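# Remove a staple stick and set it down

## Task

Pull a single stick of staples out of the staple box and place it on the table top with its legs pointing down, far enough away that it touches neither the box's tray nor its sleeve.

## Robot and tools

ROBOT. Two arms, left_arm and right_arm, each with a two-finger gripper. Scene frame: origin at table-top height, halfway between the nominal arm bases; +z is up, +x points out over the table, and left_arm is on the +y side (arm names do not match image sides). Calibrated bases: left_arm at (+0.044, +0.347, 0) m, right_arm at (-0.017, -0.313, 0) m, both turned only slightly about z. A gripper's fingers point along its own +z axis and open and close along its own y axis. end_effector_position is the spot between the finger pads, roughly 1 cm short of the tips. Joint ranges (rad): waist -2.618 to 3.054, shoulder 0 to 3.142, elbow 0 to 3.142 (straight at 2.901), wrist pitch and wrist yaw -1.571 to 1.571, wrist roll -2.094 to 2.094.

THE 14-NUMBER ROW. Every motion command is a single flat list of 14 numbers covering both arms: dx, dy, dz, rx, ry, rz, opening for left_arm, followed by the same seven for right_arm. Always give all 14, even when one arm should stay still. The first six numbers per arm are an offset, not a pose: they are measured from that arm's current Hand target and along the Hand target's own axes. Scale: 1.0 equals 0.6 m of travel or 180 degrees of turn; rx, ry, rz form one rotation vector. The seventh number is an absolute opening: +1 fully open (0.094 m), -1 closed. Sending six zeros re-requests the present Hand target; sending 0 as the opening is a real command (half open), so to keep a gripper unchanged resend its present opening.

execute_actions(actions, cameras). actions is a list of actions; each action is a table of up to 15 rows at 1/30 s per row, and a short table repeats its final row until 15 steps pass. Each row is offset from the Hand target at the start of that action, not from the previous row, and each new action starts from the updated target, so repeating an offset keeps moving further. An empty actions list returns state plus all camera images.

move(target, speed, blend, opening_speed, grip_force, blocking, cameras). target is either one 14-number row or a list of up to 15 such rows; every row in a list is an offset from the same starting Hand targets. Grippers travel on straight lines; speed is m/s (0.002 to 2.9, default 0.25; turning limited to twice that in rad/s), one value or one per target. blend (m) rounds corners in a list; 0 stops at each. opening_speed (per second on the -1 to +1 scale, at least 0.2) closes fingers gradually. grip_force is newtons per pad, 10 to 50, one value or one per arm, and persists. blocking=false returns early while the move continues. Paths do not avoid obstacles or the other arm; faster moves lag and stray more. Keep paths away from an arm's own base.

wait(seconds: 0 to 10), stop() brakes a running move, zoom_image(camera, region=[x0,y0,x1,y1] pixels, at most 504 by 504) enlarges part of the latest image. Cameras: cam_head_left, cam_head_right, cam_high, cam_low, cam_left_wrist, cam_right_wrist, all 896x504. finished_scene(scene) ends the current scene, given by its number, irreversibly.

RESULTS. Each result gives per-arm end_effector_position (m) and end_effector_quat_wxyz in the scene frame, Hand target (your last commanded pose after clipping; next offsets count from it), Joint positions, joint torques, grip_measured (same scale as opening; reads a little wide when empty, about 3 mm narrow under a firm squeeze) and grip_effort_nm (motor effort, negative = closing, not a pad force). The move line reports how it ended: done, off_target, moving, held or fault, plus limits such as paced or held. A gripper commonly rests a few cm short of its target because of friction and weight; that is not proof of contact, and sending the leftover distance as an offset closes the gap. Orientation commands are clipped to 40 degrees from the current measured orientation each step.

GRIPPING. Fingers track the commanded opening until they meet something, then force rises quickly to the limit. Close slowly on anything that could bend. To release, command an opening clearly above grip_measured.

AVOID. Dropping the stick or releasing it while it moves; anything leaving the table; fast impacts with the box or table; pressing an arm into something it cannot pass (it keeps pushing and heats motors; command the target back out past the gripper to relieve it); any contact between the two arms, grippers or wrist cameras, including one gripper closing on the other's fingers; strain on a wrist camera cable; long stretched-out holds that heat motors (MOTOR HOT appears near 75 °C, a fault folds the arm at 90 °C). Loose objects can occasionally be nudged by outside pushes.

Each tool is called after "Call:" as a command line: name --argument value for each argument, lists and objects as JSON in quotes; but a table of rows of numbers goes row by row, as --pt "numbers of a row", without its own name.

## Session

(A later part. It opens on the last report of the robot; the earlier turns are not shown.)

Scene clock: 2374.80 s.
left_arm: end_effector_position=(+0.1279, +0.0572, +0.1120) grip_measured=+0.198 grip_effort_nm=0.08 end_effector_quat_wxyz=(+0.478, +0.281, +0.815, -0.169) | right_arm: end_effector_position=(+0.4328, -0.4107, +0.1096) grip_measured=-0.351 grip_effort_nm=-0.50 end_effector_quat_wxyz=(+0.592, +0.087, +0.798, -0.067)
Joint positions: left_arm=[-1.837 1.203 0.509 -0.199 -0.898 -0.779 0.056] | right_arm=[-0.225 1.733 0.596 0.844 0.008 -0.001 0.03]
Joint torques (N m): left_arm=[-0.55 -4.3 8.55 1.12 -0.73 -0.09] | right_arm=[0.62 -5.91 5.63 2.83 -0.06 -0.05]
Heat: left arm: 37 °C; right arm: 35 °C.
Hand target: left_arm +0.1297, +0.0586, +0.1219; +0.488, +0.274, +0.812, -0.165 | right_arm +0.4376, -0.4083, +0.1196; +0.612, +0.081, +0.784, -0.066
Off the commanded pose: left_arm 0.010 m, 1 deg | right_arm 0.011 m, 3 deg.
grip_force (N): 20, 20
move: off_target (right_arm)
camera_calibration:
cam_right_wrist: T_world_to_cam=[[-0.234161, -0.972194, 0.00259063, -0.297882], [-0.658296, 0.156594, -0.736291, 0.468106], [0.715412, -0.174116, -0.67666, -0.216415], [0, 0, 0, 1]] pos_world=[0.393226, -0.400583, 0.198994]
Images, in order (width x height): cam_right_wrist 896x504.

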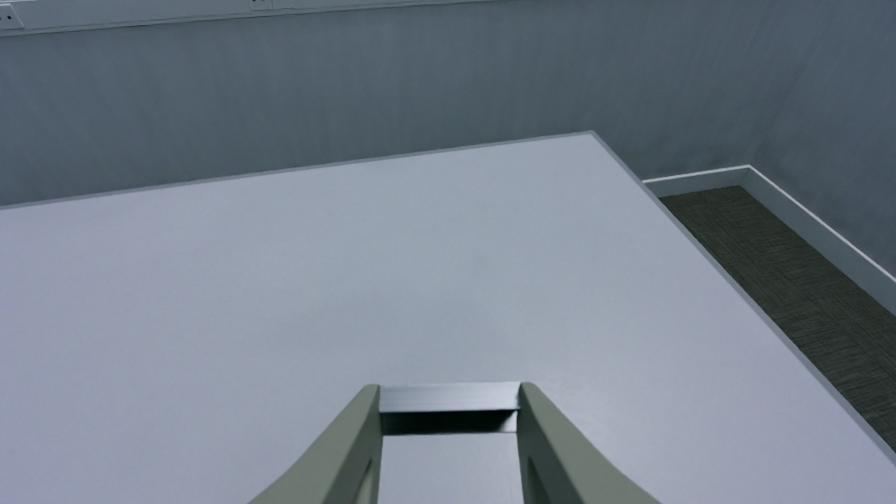

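Call:
move --pt "0 0 0 0 0 0 0.2 0.1465 0 0.0365 0 0 0 -0.4" --pt "0 0 0 0 0 0 0.2 0.1578 0 0.0393 0 0 0 -0.4" --speed '[0.12,0.03]' --blend '[0.005,0]' --cameras '["cam_right_wrist"]'

Scene clock: 2385.53 s.
left_arm: end_effector_position=(+0.1279, +0.0572, +0.1120) grip_measured=+0.198 grip_effort_nm=0.08 end_effector_quat_wxyz=(+0.478, +0.281, +0.815, -0.169) | right_arm: end_effector_position=(+0.4354, -0.4113, +0.0282) grip_measured=-0.351 grip_effort_nm=-0.50 end_effector_quat_wxyz=(+0.615, +0.086, +0.781, -0.069)
Joint positions: left_arm=[-1.837 1.203 0.509 -0.199 -0.898 -0.779 0.056] | right_arm=[-0.225 2.182 0.561 1.385 0.008 0 0.03]
Joint torques (N m): left_arm=[-0.61 -4.3 8.51 1.09 -0.78 -0.08] | right_arm=[0.46 -6.02 4.11 2.28 -0.08 -0.08]
Heat: left arm: 37 °C; right arm: 34 °C.
Hand target: left_arm +0.1297, +0.0586, +0.1219; +0.488, +0.274, +0.812, -0.165 | right_arm +0.4374, -0.4088, +0.0220; +0.612, +0.081, +0.784, -0.066
Off the commanded pose: left_arm 0.010 m, 1 deg | right_arm 0.007 m, 1 deg.
grip_force (N): 20, 20
move: done; blend cut to 0.0035 m at target 1
camera_calibration:
cam_right_wrist: T_world_to_cam=[[-0.234548, -0.972104, 0.000189762, -0.297331], [-0.61641, 0.148576, -0.773281, 0.389483], [0.751682, -0.181489, -0.634064, -0.29347], [0, 0, 0, 1]] pos_world=[0.390939, -0.400166, 0.115158]
Images, in order (width x height): cam_right_wrist 896x504.

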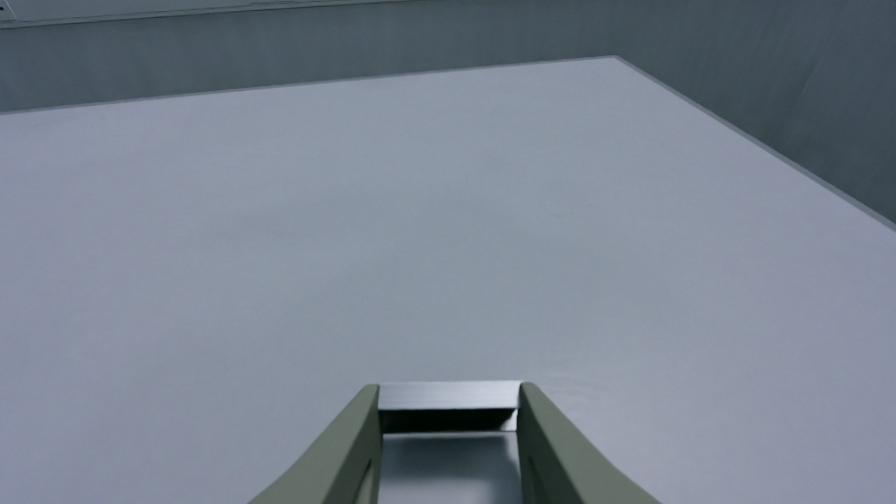

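Call:
move --target '[0,0,0,0,0,0,0.2, 0.0065,0,0.0016,0,0,0,-0.4]' --speed 0.03

Call:
move --target '[0,0,0,0,0,0,0.2, 0.0065,0,0.0016,0,0,0,-0.4]' --speed 0.03 --cameras '["cam_right_wrist"]'

Scene clock: 2390.13 s.
left_arm: end_effector_position=(+0.1279, +0.0572, +0.1120) grip_measured=+0.198 grip_effort_nm=0.08 end_effector_quat_wxyz=(+0.478, +0.281, +0.815, -0.169) | right_arm: end_effector_position=(+0.4373, -0.4117, +0.0292) grip_measured=-0.351 grip_effort_nm=-0.49 end_effector_quat_wxyz=(+0.621, +0.085, +0.776, -0.070)
Joint positions: left_arm=[-1.837 1.203 0.509 -0.199 -0.898 -0.779 0.056] | right_arm=[-0.225 2.199 0.567 1.412 0.008 0 0.03]
Joint torques (N m): left_arm=[-0.59 -4.23 8.68 1.12 -0.75 -0.1] | right_arm=[0.43 -5.81 3.71 2.18 -0.07 -0.07]
Heat: left arm: 37 °C; right arm: 34 °C.
Hand target: left_arm +0.1297, +0.0586, +0.1219; +0.488, +0.274, +0.812, -0.165 | right_arm +0.4374, -0.4088, +0.0180; +0.612, +0.081, +0.784, -0.066
Off the commanded pose: left_arm 0.010 m, 1 deg | right_arm 0.012 m, 2 deg.
grip_force (N): 20, 20
move: off_target (right_arm)

Scene clock: 2390.87 s.
left_arm: end_effector_position=(+0.1279, +0.0572, +0.1120) grip_measured=+0.198 grip_effort_nm=0.08 end_effector_quat_wxyz=(+0.478, +0.281, +0.815, -0.169) | right_arm: end_effector_position=(+0.4386, -0.4120, +0.0300) grip_measured=-0.351 grip_effort_nm=-0.50 end_effector_quat_wxyz=(+0.627, +0.085, +0.771, -0.070)
Joint positions: left_arm=[-1.837 1.203 0.509 -0.199 -0.898 -0.779 0.056] | right_arm=[-0.225 2.215 0.571 1.439 0.008 0 0.03]
Joint torques (N m): left_arm=[-0.59 -4.38 8.57 1.12 -0.78 -0.07] | right_arm=[0.35 -5.53 3.47 2.09 -0.06 -0.08]
Heat: left arm: 37 °C; right arm: 34 °C.
Hand target: left_arm +0.1297, +0.0586, +0.1219; +0.488, +0.274, +0.812, -0.165 | right_arm +0.4373, -0.4088, +0.0140; +0.612, +0.081, +0.784, -0.066
Off the commanded pose: left_arm 0.010 m, 1 deg | right_arm 0.016 m, 2 deg.
grip_force (N): 20, 20
move: off_target (right_arm)
camera_calibration:
cam_right_wrist: T_world_to_cam=[[-0.234529, -0.972109, -0.000580913, -0.297209], [-0.591863, 0.143265, -0.793205, 0.380615], [0.771165, -0.185685, -0.608955, -0.305931], [0, 0, 0, 1]] pos_world=[0.391491, -0.400255, 0.115434]
Images, in order (width x height): cam_right_wrist 896x504.

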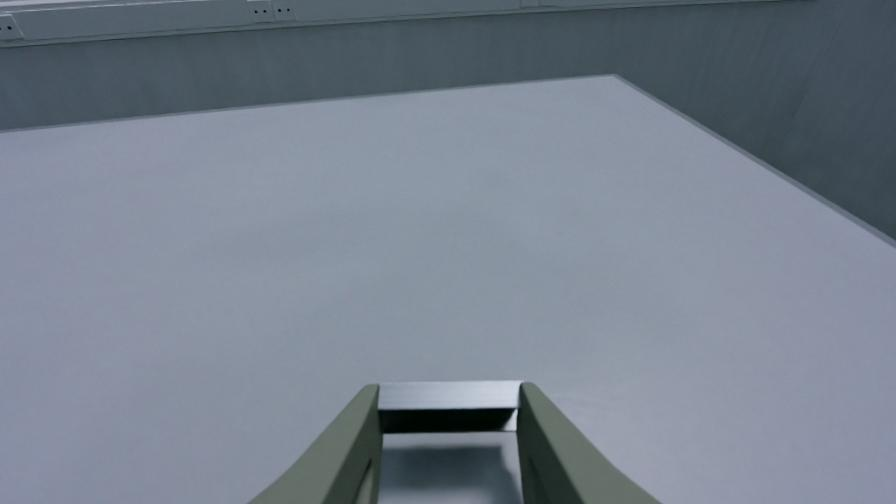

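Call:
move --pt "0 0 0 0 0 0 0.2 -0.034 0 -0.0085 0 0.0278 0 -0.4" --pt "0 0 0 0 0 0 0.2 -0.0162 0 -0.004 0 0.0278 0 -0.4" --speed '[0.06,0.03]' --cameras '["cam_right_wrist"]'

Scene clock: 2397.60 s.
left_arm: end_effector_position=(+0.1279, +0.0572, +0.1120) grip_measured=+0.198 grip_effort_nm=0.08 end_effector_quat_wxyz=(+0.478, +0.281, +0.815, -0.169) | right_arm: end_effector_position=(+0.4321, -0.4106, +0.0219) grip_measured=-0.351 grip_effort_nm=-0.49 end_effector_quat_wxyz=(+0.569, +0.089, +0.815, -0.065)
Joint positions: left_arm=[-1.837 1.203 0.509 -0.199 -0.898 -0.779 0.056] | right_arm=[-0.225 2.082 0.572 1.159 0.008 -0.001 0.03]
Joint torques (N m): left_arm=[-0.61 -4.19 8.61 1.08 -0.74 -0.07] | right_arm=[0.5 -6.46 4.96 2.43 -0.06 -0.06]
Heat: left arm: 37 °C; right arm: 33 °C.
Hand target: left_arm +0.1297, +0.0586, +0.1219; +0.488, +0.274, +0.812, -0.165 | right_arm +0.4374, -0.4088, +0.0241; +0.577, +0.083, +0.810, -0.063
Off the commanded pose: left_arm 0.010 m, 1 deg | right_arm 0.006 m, 1 deg.
grip_force (N): 20, 20
move: done
camera_calibration:
cam_right_wrist: T_world_to_cam=[[-0.2339, -0.972253, 0.00391035, -0.29778], [-0.69839, 0.165215, -0.696388, 0.423154], [0.676419, -0.165616, -0.717655, -0.254045], [0, 0, 0, 1]] pos_world=[0.397716, -0.401503, 0.113527]
Images, in order (width x height): cam_right_wrist 896x504.

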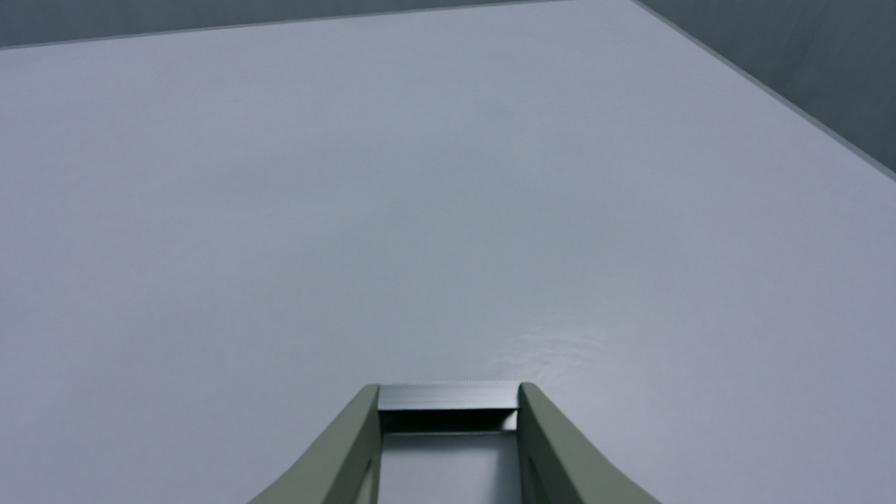

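Call:
move --target '[0,0,0,0,0,0,0.2, 0.0063,0,0.0022,0,0,0,-0.4]' --speed 0.03

Call:
move --target '[0,0,0,0,0,0,0.2, 0.0047,0,0.0016,0,0,0,-0.4]' --speed 0.03 --cameras '["cam_right_wrist"]'

Scene clock: 2401.93 s.
left_arm: end_effector_position=(+0.1279, +0.0572, +0.1120) grip_measured=+0.198 grip_effort_nm=0.08 end_effector_quat_wxyz=(+0.478, +0.281, +0.815, -0.169) | right_arm: end_effector_position=(+0.4331, -0.4108, +0.0218) grip_measured=-0.351 grip_effort_nm=-0.50 end_effector_quat_wxyz=(+0.575, +0.089, +0.811, -0.065)
Joint positions: left_arm=[-1.837 1.203 0.509 -0.199 -0.898 -0.779 0.056] | right_arm=[-0.225 2.099 0.572 1.19 0.008 -0.001 0.03]
Joint torques (N m): left_arm=[-0.4 -4.26 8.59 1.11 -0.75 -0.05] | right_arm=[0.42 -6.24 5.05 2.3 -0.07 -0.06]
Heat: left arm: 37 °C; right arm: 33 °C.
Hand target: left_arm +0.1297, +0.0586, +0.1219; +0.488, +0.274, +0.812, -0.165 | right_arm +0.4374, -0.4088, +0.0200; +0.577, +0.083, +0.810, -0.063
Off the commanded pose: left_arm 0.010 m, 1 deg | right_arm 0.005 m, 1 deg.
grip_force (N): 20, 20
move: done

Scene clock: 2402.70 s.
left_arm: end_effector_position=(+0.1279, +0.0572, +0.1120) grip_measured=+0.198 grip_effort_nm=0.08 end_effector_quat_wxyz=(+0.478, +0.281, +0.815, -0.169) | right_arm: end_effector_position=(+0.4351, -0.4112, +0.0224) grip_measured=-0.351 grip_effort_nm=-0.50 end_effector_quat_wxyz=(+0.580, +0.088, +0.807, -0.066)
Joint positions: left_arm=[-1.837 1.203 0.509 -0.199 -0.898 -0.779 0.056] | right_arm=[-0.225 2.111 0.577 1.209 0.008 -0.001 0.03]
Joint torques (N m): left_arm=[-0.49 -4.14 8.58 1.11 -0.74 -0.08] | right_arm=[0.43 -6.09 4.56 2.25 -0.06 -0.07]
Heat: left arm: 37 °C; right arm: 33 °C.
Hand target: left_arm +0.1297, +0.0586, +0.1219; +0.488, +0.274, +0.812, -0.165 | right_arm +0.4373, -0.4088, +0.0170; +0.577, +0.083, +0.810, -0.063
Off the commanded pose: left_arm 0.010 m, 1 deg | right_arm 0.006 m, 1 deg.
grip_force (N): 20, 20
move: done
camera_calibration:
cam_right_wrist: T_world_to_cam=[[-0.234044, -0.97222, 0.00336401, -0.297678], [-0.680774, 0.161411, -0.714488, 0.416788], [0.694097, -0.169512, -0.699639, -0.265535], [0, 0, 0, 1]] pos_world=[0.398376, -0.401694, 0.113013]
Images, in order (width x height): cam_right_wrist 896x504.

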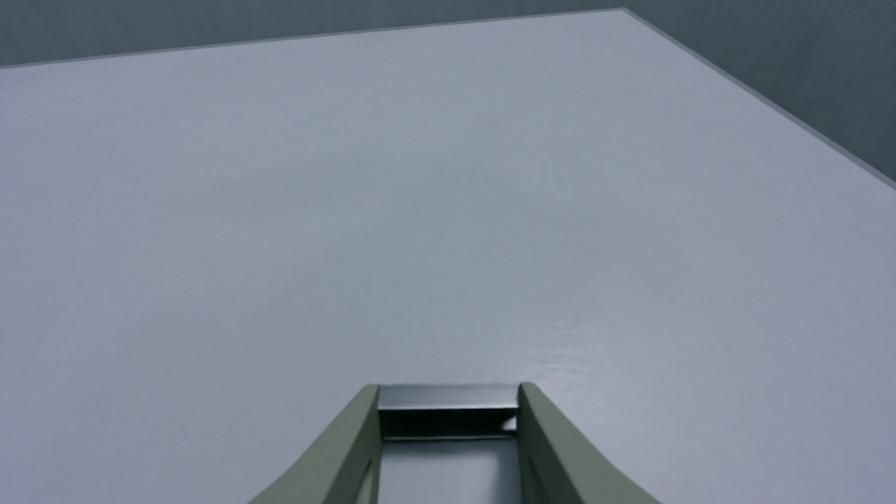

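Call:
move --target '[0,0,0,0,0,0,0.2, -0.0031,0,-0.0064,0,0,0,-0.4]' --speed 0.03 --cameras '["cam_right_wrist"]'

Scene clock: 2408.47 s.
left_arm: end_effector_position=(+0.1279, +0.0572, +0.1120) grip_measured=+0.198 grip_effort_nm=0.08 end_effector_quat_wxyz=(+0.478, +0.281, +0.815, -0.169) | right_arm: end_effector_position=(+0.4351, -0.4112, +0.0224) grip_measured=-0.351 grip_effort_nm=-0.50 end_effector_quat_wxyz=(+0.580, +0.088, +0.807, -0.066)
Joint positions: left_arm=[-1.837 1.203 0.509 -0.199 -0.898 -0.779 0.056] | right_arm=[-0.225 2.111 0.577 1.209 0.008 -0.001 0.03]
Joint torques (N m): left_arm=[-0.57 -4.36 8.57 1.08 -0.76 -0.06] | right_arm=[0.39 -7.65 3.41 2.19 -0.06 -0.06]
Heat: left arm: 37 °C; right arm: 33 °C.
Hand target: left_arm +0.1297, +0.0586, +0.1219; +0.488, +0.274, +0.812, -0.165 | right_arm +0.4344, -0.4082, +0.0200; +0.577, +0.083, +0.810, -0.063
Off the commanded pose: left_arm 0.010 m, 1 deg | right_arm 0.004 m, 1 deg.
grip_force (N): 20, 20
move: done
camera_calibration:
cam_right_wrist: T_world_to_cam=[[-0.234044, -0.97222, 0.00336401, -0.297678], [-0.680774, 0.161411, -0.714488, 0.416788], [0.694097, -0.169512, -0.699639, -0.265535], [0, 0, 0, 1]] pos_world=[0.398376, -0.401694, 0.113013]
Images, in order (width x height): cam_right_wrist 896x504.

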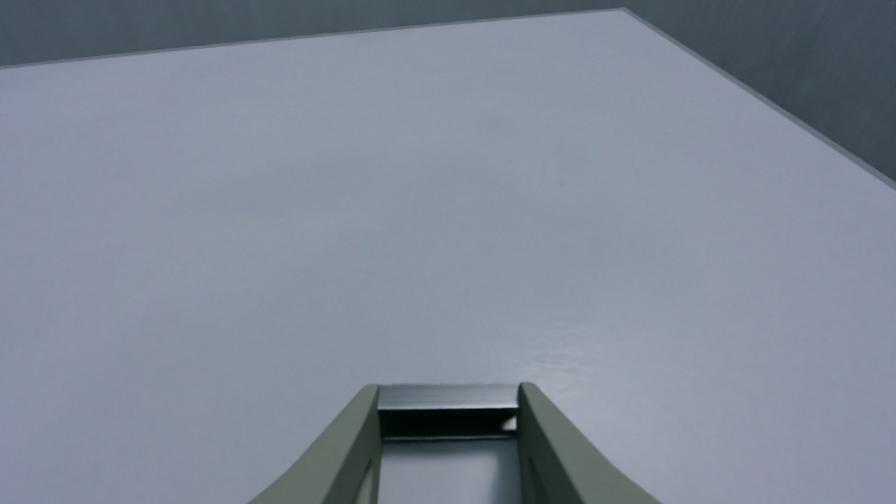

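Call:
move --target '[0,0,0,0,0,0,0.2, 0,0,0,0,0,0,-0.05]' --speed 0.03 --opening_speed 0.3 --cameras '["cam_right_wrist"]'

Call:
zoom_image --camera "cam_right_wrist" --region '[310, 350, 590, 494]'

Scene clock: 2412.10 s.
left_arm: end_effector_position=(+0.1279, +0.0572, +0.1120) grip_measured=+0.198 grip_effort_nm=0.08 end_effector_quat_wxyz=(+0.478, +0.281, +0.815, -0.169) | right_arm: end_effector_position=(+0.4351, -0.4112, +0.0224) grip_measured=-0.053 grip_effort_nm=0.14 end_effector_quat_wxyz=(+0.580, +0.088, +0.807, -0.066)
Joint positions: left_arm=[-1.837 1.203 0.509 -0.199 -0.898 -0.779 0.056] | right_arm=[-0.225 2.111 0.577 1.209 0.008 -0.001 0.044]
Joint torques (N m): left_arm=[-0.69 -4.27 8.49 1.12 -0.78 -0.08] | right_arm=[0.44 -7.66 3.44 2.18 -0.06 -0.08]
Heat: left arm: 37 °C; right arm: 34 °C.
Hand target: left_arm +0.1297, +0.0586, +0.1219; +0.488, +0.274, +0.812, -0.165 | right_arm +0.4344, -0.4082, +0.0200; +0.577, +0.083, +0.810, -0.063
Off the commanded pose: left_arm 0.010 m, 1 deg | right_arm 0.004 m, 1 deg.
grip_force (N): 20, 20
move: done
camera_calibration:
cam_right_wrist: T_world_to_cam=[[-0.234044, -0.97222, 0.00336401, -0.297678], [-0.680774, 0.161411, -0.714488, 0.416788], [0.694097, -0.169512, -0.699639, -0.265535], [0, 0, 0, 1]] pos_world=[0.398376, -0.401694, 0.113013]
Images, in order (width x height): cam_right_wrist 896x504.

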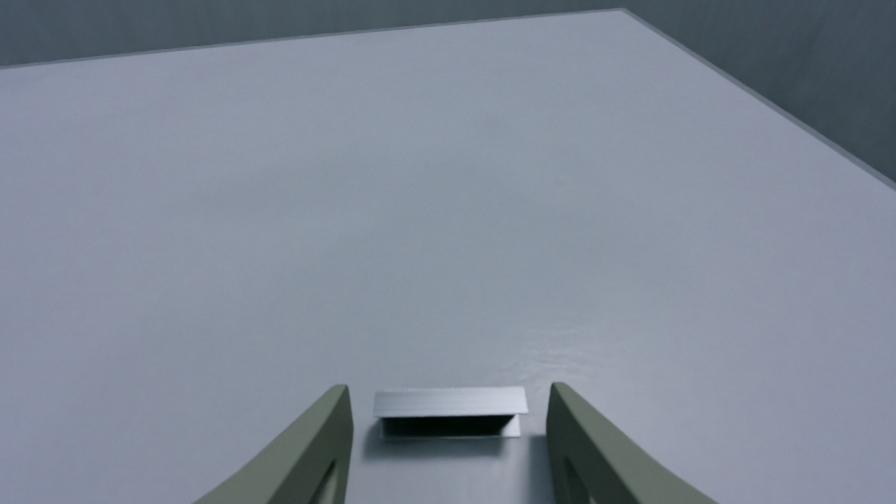

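Scaled by 1.800 from the camera's 896x504 image, which has a finer 1280x720 frame.

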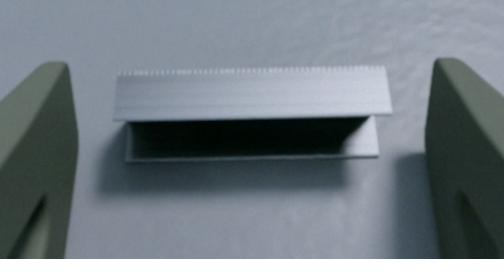

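Call:
move --pt "0 0 0 0 0 0 0.2 -0.0788 0 -0.0271 0 0 0 -0.05" --pt "0 0 0 0 0 0 0.2 -0.0713 0 0.0024 0 0.3944 0 0.1" --speed '[0.06,0.25]' --blend '[0.01,0]' --cameras '["cam_right_wrist"]'

Scene clock: 2460.00 s.
left_arm: end_effector_position=(+0.1279, +0.0572, +0.1120) grip_measured=+0.198 grip_effort_nm=0.08 end_effector_quat_wxyz=(+0.478, +0.281, +0.815, -0.169) | right_arm: end_effector_position=(+0.4460, -0.4136, +0.0581) grip_measured=+0.097 grip_effort_nm=0.13 end_effector_quat_wxyz=(-0.003, +0.106, +0.994, -0.004)
Joint positions: left_arm=[-1.837 1.203 0.509 -0.199 -0.898 -0.779 0.056] | right_arm=[-0.225 2.452 2.3 -1.423 0.008 -0.001 0.052]
Joint torques (N m): left_arm=[-0.57 -4.41 8.68 1.13 -0.78 -0.1] | right_arm=[0.66 -11.56 8.54 0.34 -0.02 0.01]
Heat: left arm: 38 °C; right arm: 36 °C.
Hand target: left_arm +0.1297, +0.0586, +0.1219; +0.488, +0.274, +0.812, -0.165 | right_arm +0.4495, -0.4111, +0.0600; -0.001, +0.105, +0.995, -0.003
Off the commanded pose: left_arm 0.010 m, 1 deg | right_arm 0.005 m, 0 deg.
grip_force (N): 20, 20
move: done
camera_calibration:
cam_right_wrist: T_world_to_cam=[[-0.215756, -0.976185, 0.0226213, -0.308463], [-0.874989, 0.203569, 0.439265, 0.487115], [-0.433409, 0.0749808, -0.898073, 0.36705], [0, 0, 0, 1]] pos_world=[0.51875, -0.4278, 0.122643]
Images, in order (width x height): cam_right_wrist 896x504.

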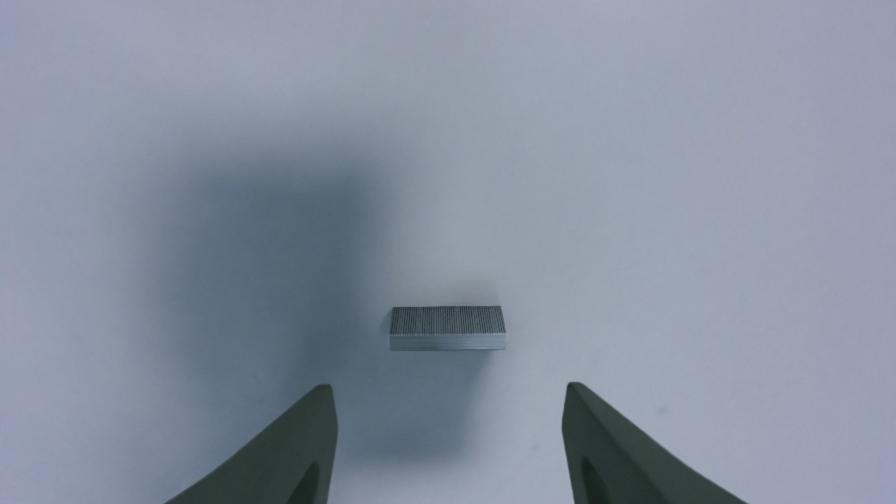

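Call:
move --target '[0,0,0,0,0,0,0.2, -0.0025,0,0.055,0,0,0,0.05]' --speed 0.06 --cameras '["cam_right_wrist"]'

Scene clock: 2468.27 s.
left_arm: end_effector_position=(+0.1279, +0.0572, +0.1120) grip_measured=+0.198 grip_effort_nm=0.08 end_effector_quat_wxyz=(+0.478, +0.281, +0.815, -0.169) | right_arm: end_effector_position=(+0.4467, -0.4137, +0.0312) grip_measured=+0.053 grip_effort_nm=-0.17 end_effector_quat_wxyz=(-0.006, +0.106, +0.994, -0.003)
Joint positions: left_arm=[-1.837 1.203 0.509 -0.199 -0.898 -0.779 0.056] | right_arm=[-0.225 2.459 2.205 -1.327 0.008 -0.001 0.049]
Joint torques (N m): left_arm=[-0.47 -4.23 8.65 1.15 -0.74 -0.08] | right_arm=[0.65 -11.96 5.87 0.69 -0.01 0]
Heat: left arm: 38 °C; right arm: 37 °C.
Hand target: left_arm +0.1297, +0.0586, +0.1219; +0.488, +0.274, +0.812, -0.165 | right_arm +0.4508, -0.4116, +0.0270; -0.001, +0.105, +0.995, -0.003
Off the commanded pose: left_arm 0.010 m, 1 deg | right_arm 0.006 m, 1 deg.
grip_force (N): 20, 20
move: done
camera_calibration:
cam_right_wrist: T_world_to_cam=[[-0.215628, -0.976213, 0.0226588, -0.307906], [-0.872671, 0.203065, 0.444083, 0.498151], [-0.438121, 0.0759832, -0.895699, 0.345629], [0, 0, 0, 1]] pos_world=[0.519756, -0.428001, 0.0953354]
Images, in order (width x height): cam_right_wrist 896x504.

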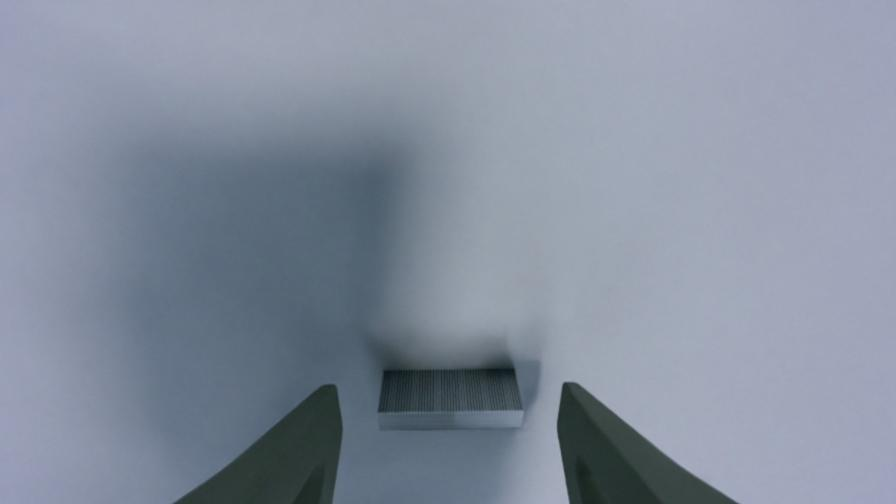

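Call:
move --target '[0,0,0,0,0,0,0.2, 0.0008,0,0.0167,0,0,0,0.0]' --speed 0.04 --cameras '["cam_right_wrist"]'

Call:
zoom_image --camera "cam_right_wrist" --region '[310, 350, 590, 494]'

Scene clock: 2475.97 s.
left_arm: end_effector_position=(+0.1279, +0.0572, +0.1120) grip_measured=+0.198 grip_effort_nm=0.08 end_effector_quat_wxyz=(+0.478, +0.281, +0.815, -0.169) | right_arm: end_effector_position=(+0.4466, -0.4137, +0.0214) grip_measured=+0.003 grip_effort_nm=-0.17 end_effector_quat_wxyz=(-0.005, +0.106, +0.994, -0.003)
Joint positions: left_arm=[-1.837 1.203 0.509 -0.199 -0.898 -0.779 0.056] | right_arm=[-0.225 2.459 2.166 -1.287 0.008 -0.001 0.047]
Joint torques (N m): left_arm=[-0.7 -4.25 8.47 1.14 -0.77 -0.11] | right_arm=[0.58 -11.93 5.75 0.72 -0.02 0.02]
Heat: left arm: 38 °C; right arm: 39 °C.
Hand target: left_arm +0.1297, +0.0586, +0.1219; +0.488, +0.274, +0.812, -0.165 | right_arm +0.4504, -0.4116, +0.0170; -0.001, +0.105, +0.995, -0.003
Off the commanded pose: left_arm 0.010 m, 1 deg | right_arm 0.006 m, 1 deg.
grip_force (N): 20, 20
move: done
camera_calibration:
cam_right_wrist: T_world_to_cam=[[-0.215653, -0.976208, 0.022636, -0.307691], [-0.873165, 0.203164, 0.443066, 0.502756], [-0.437123, 0.0757836, -0.896203, 0.336337], [0, 0, 0, 1]] pos_world=[0.519655, -0.428001, 0.085637]
Images, in order (width x height): cam_right_wrist 896x504.

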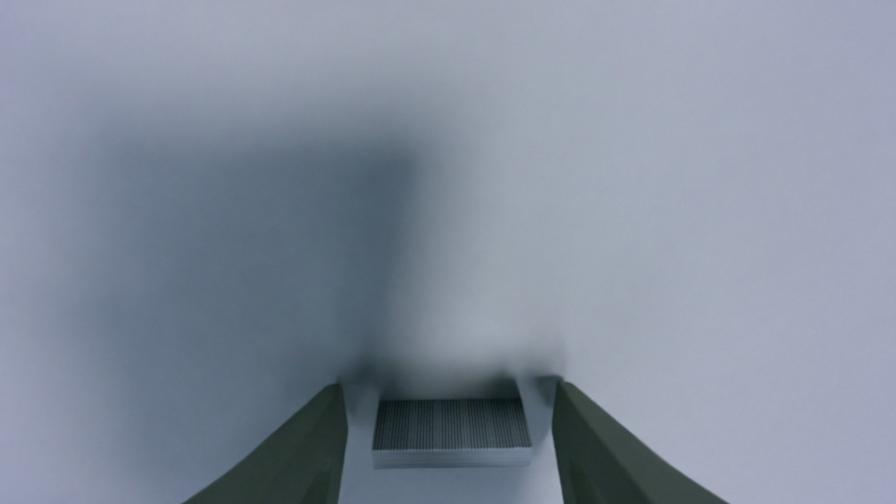

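Scaled by 1.800 from the camera's 896x504 image, which has a finer 1280x720 frame.

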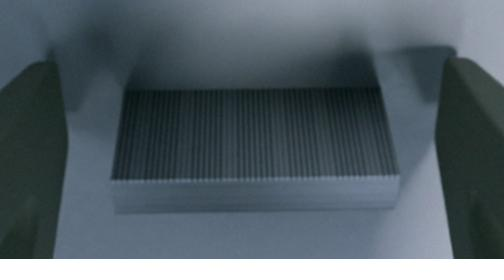

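Call:
move --target '[0,0,0,0,0,0,0.2, 0,0,0,0,0,0,-0.4]' --speed 0.05 --opening_speed 0.5 --cameras '["cam_right_wrist"]'

Scene clock: 2481.63 s.
left_arm: end_effector_position=(+0.1279, +0.0572, +0.1120) grip_measured=+0.198 grip_effort_nm=0.08 end_effector_quat_wxyz=(+0.478, +0.281, +0.815, -0.169) | right_arm: end_effector_position=(+0.4467, -0.4138, +0.0214) grip_measured=-0.312 grip_effort_nm=-0.47 end_effector_quat_wxyz=(-0.005, +0.106, +0.994, -0.003)
Joint positions: left_arm=[-1.837 1.203 0.509 -0.199 -0.898 -0.779 0.056] | right_arm=[-0.225 2.459 2.166 -1.287 0.008 -0.001 0.032]
Joint torques (N m): left_arm=[-0.5 -4.3 8.55 1.12 -0.78 -0.1] | right_arm=[0.65 -11.96 5.76 0.71 -0.01 0.03]
Heat: left arm: 38 °C; right arm: 40 °C.
Hand target: left_arm +0.1297, +0.0586, +0.1219; +0.488, +0.274, +0.812, -0.165 | right_arm +0.4504, -0.4116, +0.0170; -0.001, +0.105, +0.995, -0.003
Off the commanded pose: left_arm 0.010 m, 1 deg | right_arm 0.006 m, 1 deg.
grip_force (N): 20, 20
move: done
camera_calibration:
cam_right_wrist: T_world_to_cam=[[-0.21561, -0.976217, 0.0226463, -0.307697], [-0.873335, 0.203158, 0.442734, 0.502957], [-0.436805, 0.0756802, -0.896367, 0.336185], [0, 0, 0, 1]] pos_world=[0.519754, -0.428001, 0.0856375]
Images, in order (width x height): cam_right_wrist 896x504.

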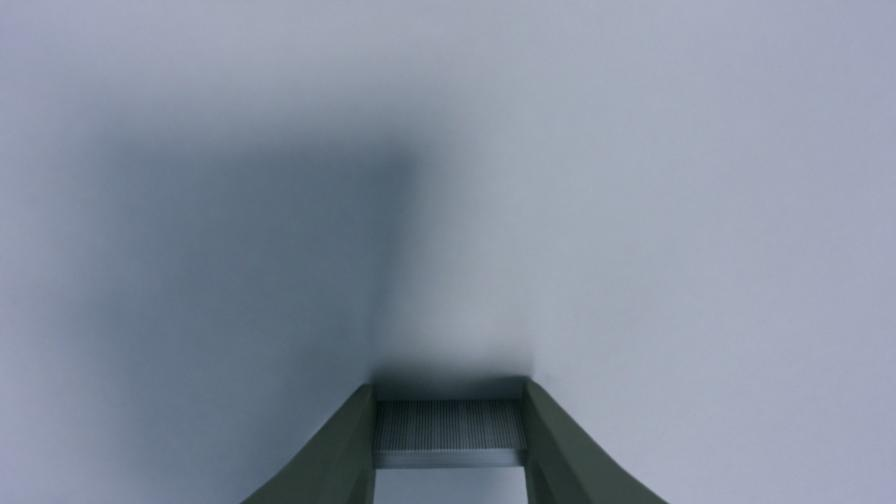

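Call:
move --pt "0 0 0 0 0 0 0.2 0.005 0 -0.075 0 0 0 -0.4" --pt "0 0 0 0 0 0 0.2 0.025 0 -0.1633 0 -0.3722 0 -0.4" --speed '[0.1,0.25]' --blend '[0.03,0]' --cameras '["cam_right_wrist"]'

Scene clock: 2491.27 s.
left_arm: end_effector_position=(+0.1279, +0.0572, +0.1120) grip_measured=+0.198 grip_effort_nm=0.08 end_effector_quat_wxyz=(+0.478, +0.281, +0.815, -0.169) | right_arm: end_effector_position=(+0.4287, -0.4099, +0.1023) grip_measured=-0.314 grip_effort_nm=-0.49 end_effector_quat_wxyz=(+0.524, +0.092, +0.845, -0.060)
Joint positions: left_arm=[-1.837 1.203 0.509 -0.199 -0.898 -0.779 0.056] | right_arm=[-0.225 1.659 0.689 0.509 0.008 -0.001 0.032]
Joint torques (N m): left_arm=[-0.42 -4.21 8.55 1.14 -0.77 -0.09] | right_arm=[0.66 -6.45 6.15 2.79 -0.03 -0.04]
Heat: left arm: 38 °C; right arm: 40 °C.
Hand target: left_arm +0.1297, +0.0586, +0.1219; +0.488, +0.274, +0.812, -0.165 | right_arm +0.4359, -0.4079, +0.1149; +0.548, +0.086, +0.830, -0.060
Off the commanded pose: left_arm 0.010 m, 1 deg | right_arm 0.015 m, 3 deg.
grip_force (N): 20, 20
move: off_target (right_arm); blend cut to 0.0225 m at target 1
camera_calibration:
cam_right_wrist: T_world_to_cam=[[-0.233391, -0.972362, 0.0063719, -0.298702], [-0.768559, 0.180451, -0.613804, 0.504461], [0.59569, -0.148154, -0.789433, -0.144875], [0, 0, 0, 1]] pos_world=[0.404293, -0.402941, 0.197174]
Images, in order (width x height): cam_right_wrist 896x504.

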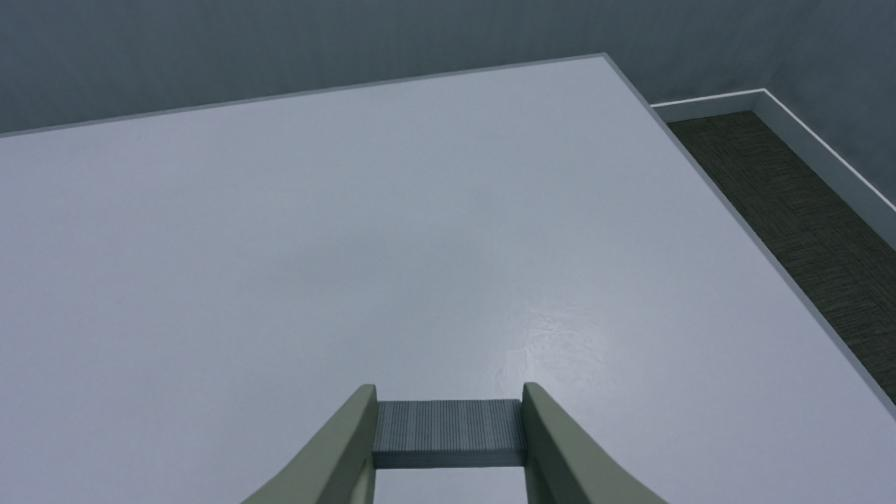

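Call:
move --pt "0 0 0 0 0 0 0.2 0.1320 0 0.0560 0 0 0 -0.4" --pt "0 0 0 0 0 0 0.2 0.1427 0 0.0606 0 0 0 -0.4" --speed '[0.12,0.03]' --blend '[0.005,0]' --cameras '["cam_right_wrist"]'

Scene clock: 2497.73 s.
left_arm: end_effector_position=(+0.1279, +0.0572, +0.1120) grip_measured=+0.198 grip_effort_nm=0.08 end_effector_quat_wxyz=(+0.478, +0.281, +0.815, -0.169) | right_arm: end_effector_position=(+0.4348, -0.4112, +0.0215) grip_measured=-0.314 grip_effort_nm=-0.50 end_effector_quat_wxyz=(+0.541, +0.091, +0.834, -0.062)
Joint positions: left_arm=[-1.837 1.203 0.509 -0.199 -0.898 -0.779 0.056] | right_arm=[-0.225 2.023 0.61 0.994 0.008 -0.001 0.032]
Joint torques (N m): left_arm=[-0.61 -4.12 8.62 1.08 -0.73 -0.04] | right_arm=[0.49 -6.71 3.74 2.55 -0.06 -0.06]
Heat: left arm: 38 °C; right arm: 39 °C.
Hand target: left_arm +0.1297, +0.0586, +0.1219; +0.488, +0.274, +0.812, -0.165 | right_arm +0.4357, -0.4084, +0.0219; +0.548, +0.086, +0.830, -0.060
Off the commanded pose: left_arm 0.010 m, 1 deg | right_arm 0.003 m, 1 deg.
grip_force (N): 20, 20
move: done; blend cut to 0.0035 m at target 1
camera_calibration:
cam_right_wrist: T_world_to_cam=[[-0.233615, -0.972314, 0.00542086, -0.297911], [-0.74338, 0.175011, -0.645567, 0.447215], [0.626745, -0.154844, -0.763684, -0.229235], [0, 0, 0, 1]] pos_world=[0.406527, -0.403426, 0.115259]
Images, in order (width x height): cam_right_wrist 896x504.

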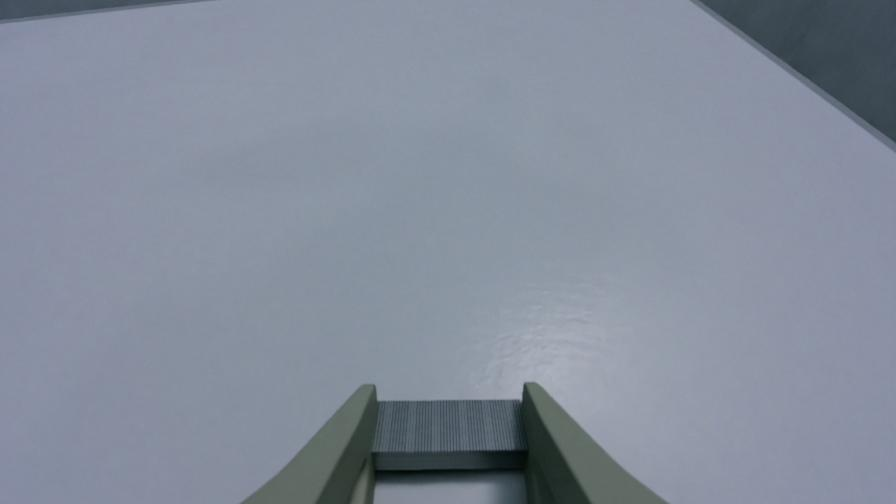

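Call:
move --target '[0,0,0,0,0,0,0.2, 0.0046,0,0.002,0,0,0,-0.4]' --speed 0.03

Call:
move --target '[0,0,0,0,0,0,0.2, 0.0046,0,0.002,0,0,0,-0.4]' --speed 0.03 --cameras '["cam_right_wrist"]'

Scene clock: 2501.60 s.
left_arm: end_effector_position=(+0.1279, +0.0572, +0.1120) grip_measured=+0.198 grip_effort_nm=0.08 end_effector_quat_wxyz=(+0.478, +0.281, +0.815, -0.169) | right_arm: end_effector_position=(+0.4359, -0.4114, +0.0212) grip_measured=-0.314 grip_effort_nm=-0.50 end_effector_quat_wxyz=(+0.546, +0.091, +0.831, -0.062)
Joint positions: left_arm=[-1.837 1.203 0.509 -0.199 -0.898 -0.779 0.056] | right_arm=[-0.225 2.036 0.61 1.018 0.008 -0.001 0.032]
Joint torques (N m): left_arm=[-0.75 -4.37 8.62 1.13 -0.76 -0.09] | right_arm=[0.47 -6.65 3.71 2.44 -0.04 -0.06]
Heat: left arm: 38 °C; right arm: 38 °C.
Hand target: left_arm +0.1297, +0.0586, +0.1219; +0.488, +0.274, +0.812, -0.165 | right_arm +0.4357, -0.4084, +0.0188; +0.548, +0.086, +0.830, -0.060
Off the commanded pose: left_arm 0.010 m, 1 deg | right_arm 0.004 m, 1 deg.
grip_force (N): 20, 20
move: done

Scene clock: 2502.37 s.
left_arm: end_effector_position=(+0.1279, +0.0572, +0.1120) grip_measured=+0.198 grip_effort_nm=0.08 end_effector_quat_wxyz=(+0.478, +0.281, +0.815, -0.169) | right_arm: end_effector_position=(+0.4370, -0.4117, +0.0211) grip_measured=-0.314 grip_effort_nm=-0.50 end_effector_quat_wxyz=(+0.550, +0.090, +0.828, -0.063)
Joint positions: left_arm=[-1.837 1.203 0.509 -0.199 -0.898 -0.779 0.056] | right_arm=[-0.225 2.049 0.61 1.042 0.008 -0.001 0.032]
Joint torques (N m): left_arm=[-0.62 -4.37 8.64 1.15 -0.76 -0.09] | right_arm=[0.49 -6.48 3.66 2.35 -0.06 -0.06]
Heat: left arm: 38 °C; right arm: 38 °C.
Hand target: left_arm +0.1297, +0.0586, +0.1219; +0.488, +0.274, +0.812, -0.165 | right_arm +0.4357, -0.4085, +0.0159; +0.548, +0.086, +0.830, -0.060
Off the commanded pose: left_arm 0.010 m, 1 deg | right_arm 0.006 m, 1 deg.
grip_force (N): 20, 20
move: done
camera_calibration:
cam_right_wrist: T_world_to_cam=[[-0.233738, -0.972287, 0.00500389, -0.297825], [-0.729299, 0.171916, -0.662245, 0.441705], [0.643031, -0.158441, -0.749271, -0.23991], [0, 0, 0, 1]] pos_world=[0.406791, -0.403519, 0.114249]
Images, in order (width x height): cam_right_wrist 896x504.

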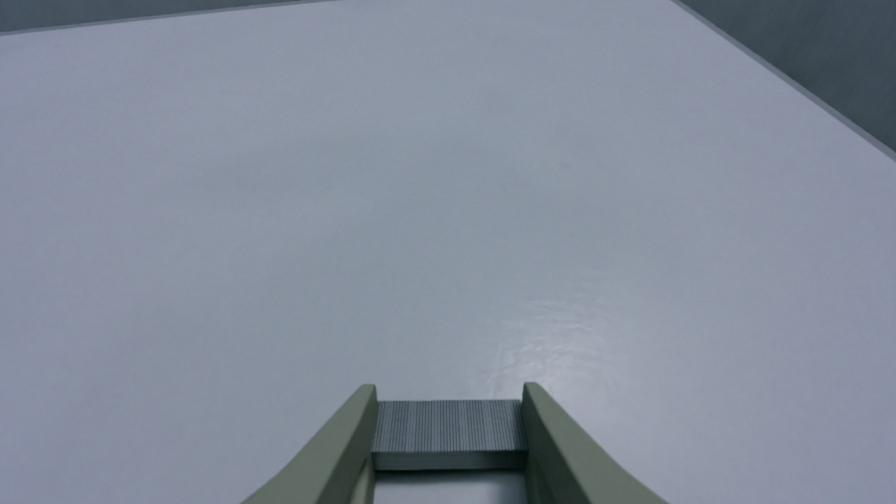

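Call:
move --target '[0,0,0,0,0,0,0.2, 0,0,0,0,0,0,-0.02]' --speed 0.03 --opening_speed 0.3 --cameras '["cam_right_wrist"]'

Call:
zoom_image --camera "cam_right_wrist" --region '[310, 350, 590, 494]'

Scene clock: 2507.40 s.
left_arm: end_effector_position=(+0.1279, +0.0572, +0.1120) grip_measured=+0.198 grip_effort_nm=0.08 end_effector_quat_wxyz=(+0.478, +0.281, +0.815, -0.169) | right_arm: end_effector_position=(+0.4370, -0.4117, +0.0212) grip_measured=-0.023 grip_effort_nm=0.13 end_effector_quat_wxyz=(+0.550, +0.090, +0.828, -0.063)
Joint positions: left_arm=[-1.837 1.203 0.509 -0.199 -0.898 -0.779 0.056] | right_arm=[-0.225 2.049 0.61 1.042 0.008 -0.001 0.046]
Joint torques (N m): left_arm=[-0.7 -4.21 8.57 1.12 -0.77 -0.06] | right_arm=[0.46 -6.49 3.59 2.35 -0.06 -0.06]
Heat: left arm: 38 °C; right arm: 37 °C.
Hand target: left_arm +0.1297, +0.0586, +0.1219; +0.488, +0.274, +0.812, -0.165 | right_arm +0.4357, -0.4085, +0.0159; +0.548, +0.086, +0.830, -0.060
Off the commanded pose: left_arm 0.010 m, 1 deg | right_arm 0.006 m, 1 deg.
grip_force (N): 20, 20
move: done
camera_calibration:
cam_right_wrist: T_world_to_cam=[[-0.233746, -0.972285, 0.00490549, -0.297811], [-0.729057, 0.171929, -0.662508, 0.441707], [0.643303, -0.158435, -0.749039, -0.239969], [0, 0, 0, 1]] pos_world=[0.40679, -0.403519, 0.114349]
Images, in order (width x height): cam_right_wrist 896x504.

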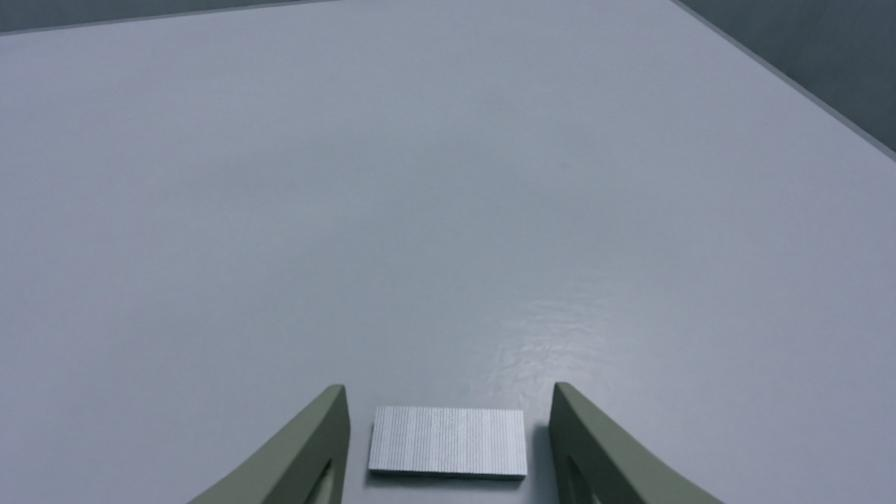

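Scaled by 1.800 from the camera's 896x504 image, which has a finer 1280x720 frame.

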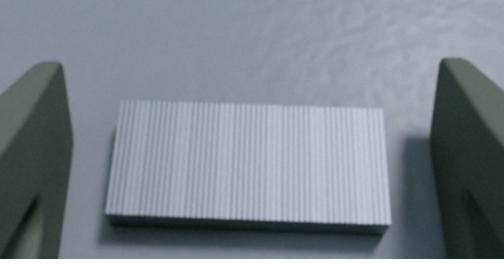

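Call:
move --pt "0 0 0 0 0 0 0.2 -0.0460 0 -0.0195 0 0 0 0.0" --pt "0 0 0 0 0 0 0.2 -0.1227 0 -0.0521 0 0 0 0.0" --pt "0 0 0 0 0 0 0.2 -0.0700 0 -0.2900 0 0.25 0 0.0" --speed '[0.06,0.12,0.25]' --blend '[0.01,0.03,0]' --cameras '["cam_right_wrist", "cam_high", "cam_head_right"]'

Call:
zoom_image --camera "cam_high" --region '[220, 180, 480, 320]'

Scene clock: 2517.33 s.
left_arm: end_effector_position=(+0.1279, +0.0572, +0.1120) grip_measured=+0.198 grip_effort_nm=0.08 end_effector_quat_wxyz=(+0.478, +0.281, +0.815, -0.169) | right_arm: end_effector_position=(+0.2905, -0.3790, +0.1123) grip_measured=-0.003 grip_effort_nm=0.13 end_effector_quat_wxyz=(+0.180, +0.103, +0.978, -0.023)
Joint positions: left_arm=[-1.837 1.203 0.509 -0.199 -0.898 -0.779 0.056] | right_arm=[-0.222 1.399 1.031 -0.838 0.008 -0.001 0.047]
Joint velocities: left_arm=[within noise] | right_arm=[-0.022 -0.002 0.012 -0.007 -0.066 -0.168 0.001]
Joint torques (N m): left_arm=[-0.62 -4.41 8.62 1.11 -0.72 -0.07] | right_arm=[0.64 -4.97 9.29 1.02 0 0.02]
Heat: left arm: 38 °C; right arm: 36 °C.
Hand target: left_arm +0.1297, +0.0586, +0.1219; +0.488, +0.274, +0.812, -0.165 | right_arm +0.2954, -0.3780, +0.1227; +0.189, +0.102, +0.976, -0.023
Off the commanded pose: left_arm 0.010 m, 1 deg | right_arm 0.011 m, 1 deg.
grip_force (N): 20, 20
move: off_target (right_arm); blend cut to 0.025 m at target 2
camera_calibration:
cam_right_wrist: T_world_to_cam=[[-0.220865, -0.975108, 0.0195795, -0.307221], [-0.971357, 0.221732, 0.0854413, 0.394884], [-0.0876559, -0.000147606, -0.996151, 0.227862], [0, 0, 0, 1]] pos_world=[0.335692, -0.387099, 0.199261]
Images, in order (width x height): cam_head_right 896x504, cam_high 896x504, cam_right_wrist 896x504.

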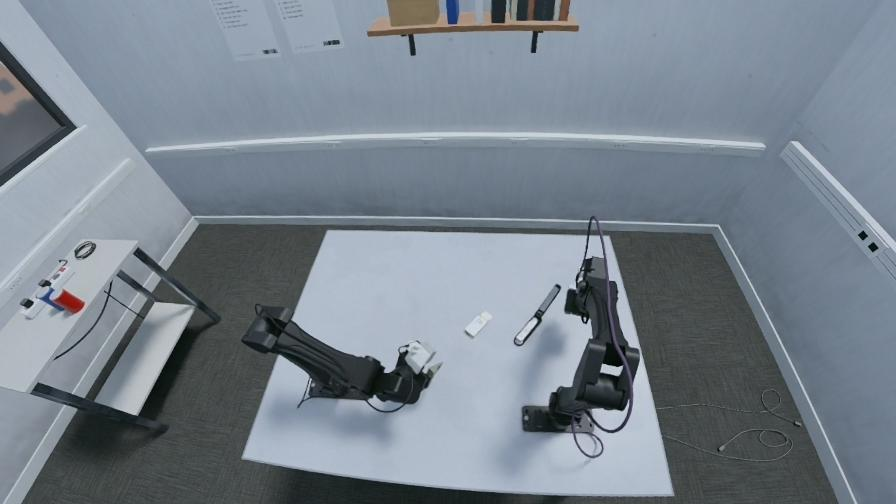

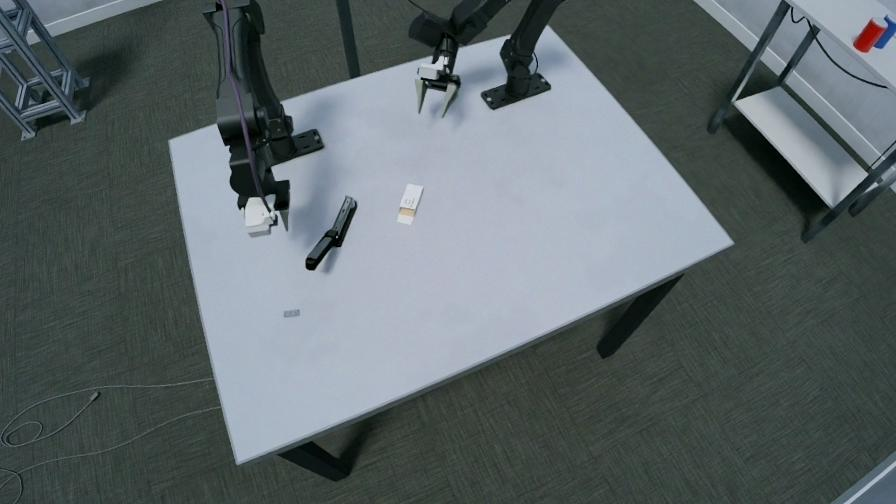

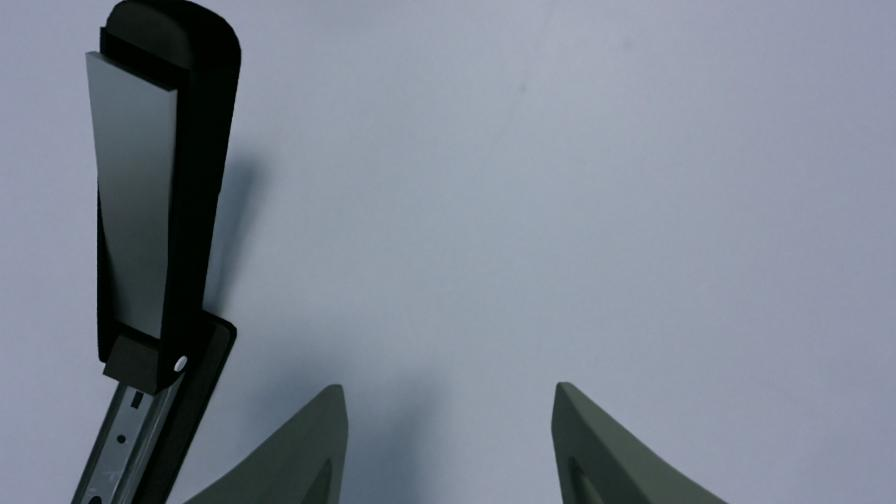

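Scaled by 1.938 from the camera's 896x504 image, which has a finer 1280x720 frame.

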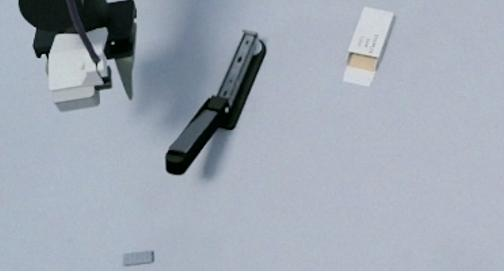

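Call:
zoom_image --camera "cam_high" --region '[265, 300, 315, 328]'

Call:
finished_scene --scene 2

Scaled by 10.080 from the camera's 896x504 image, which has a finer 1280x720 frame.

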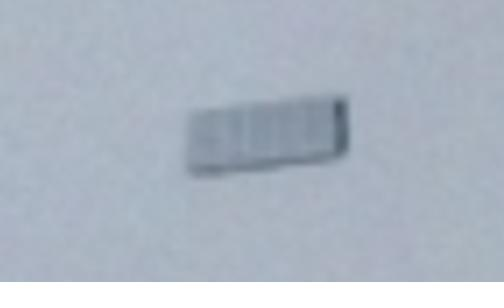

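The scene is finished: the task was done.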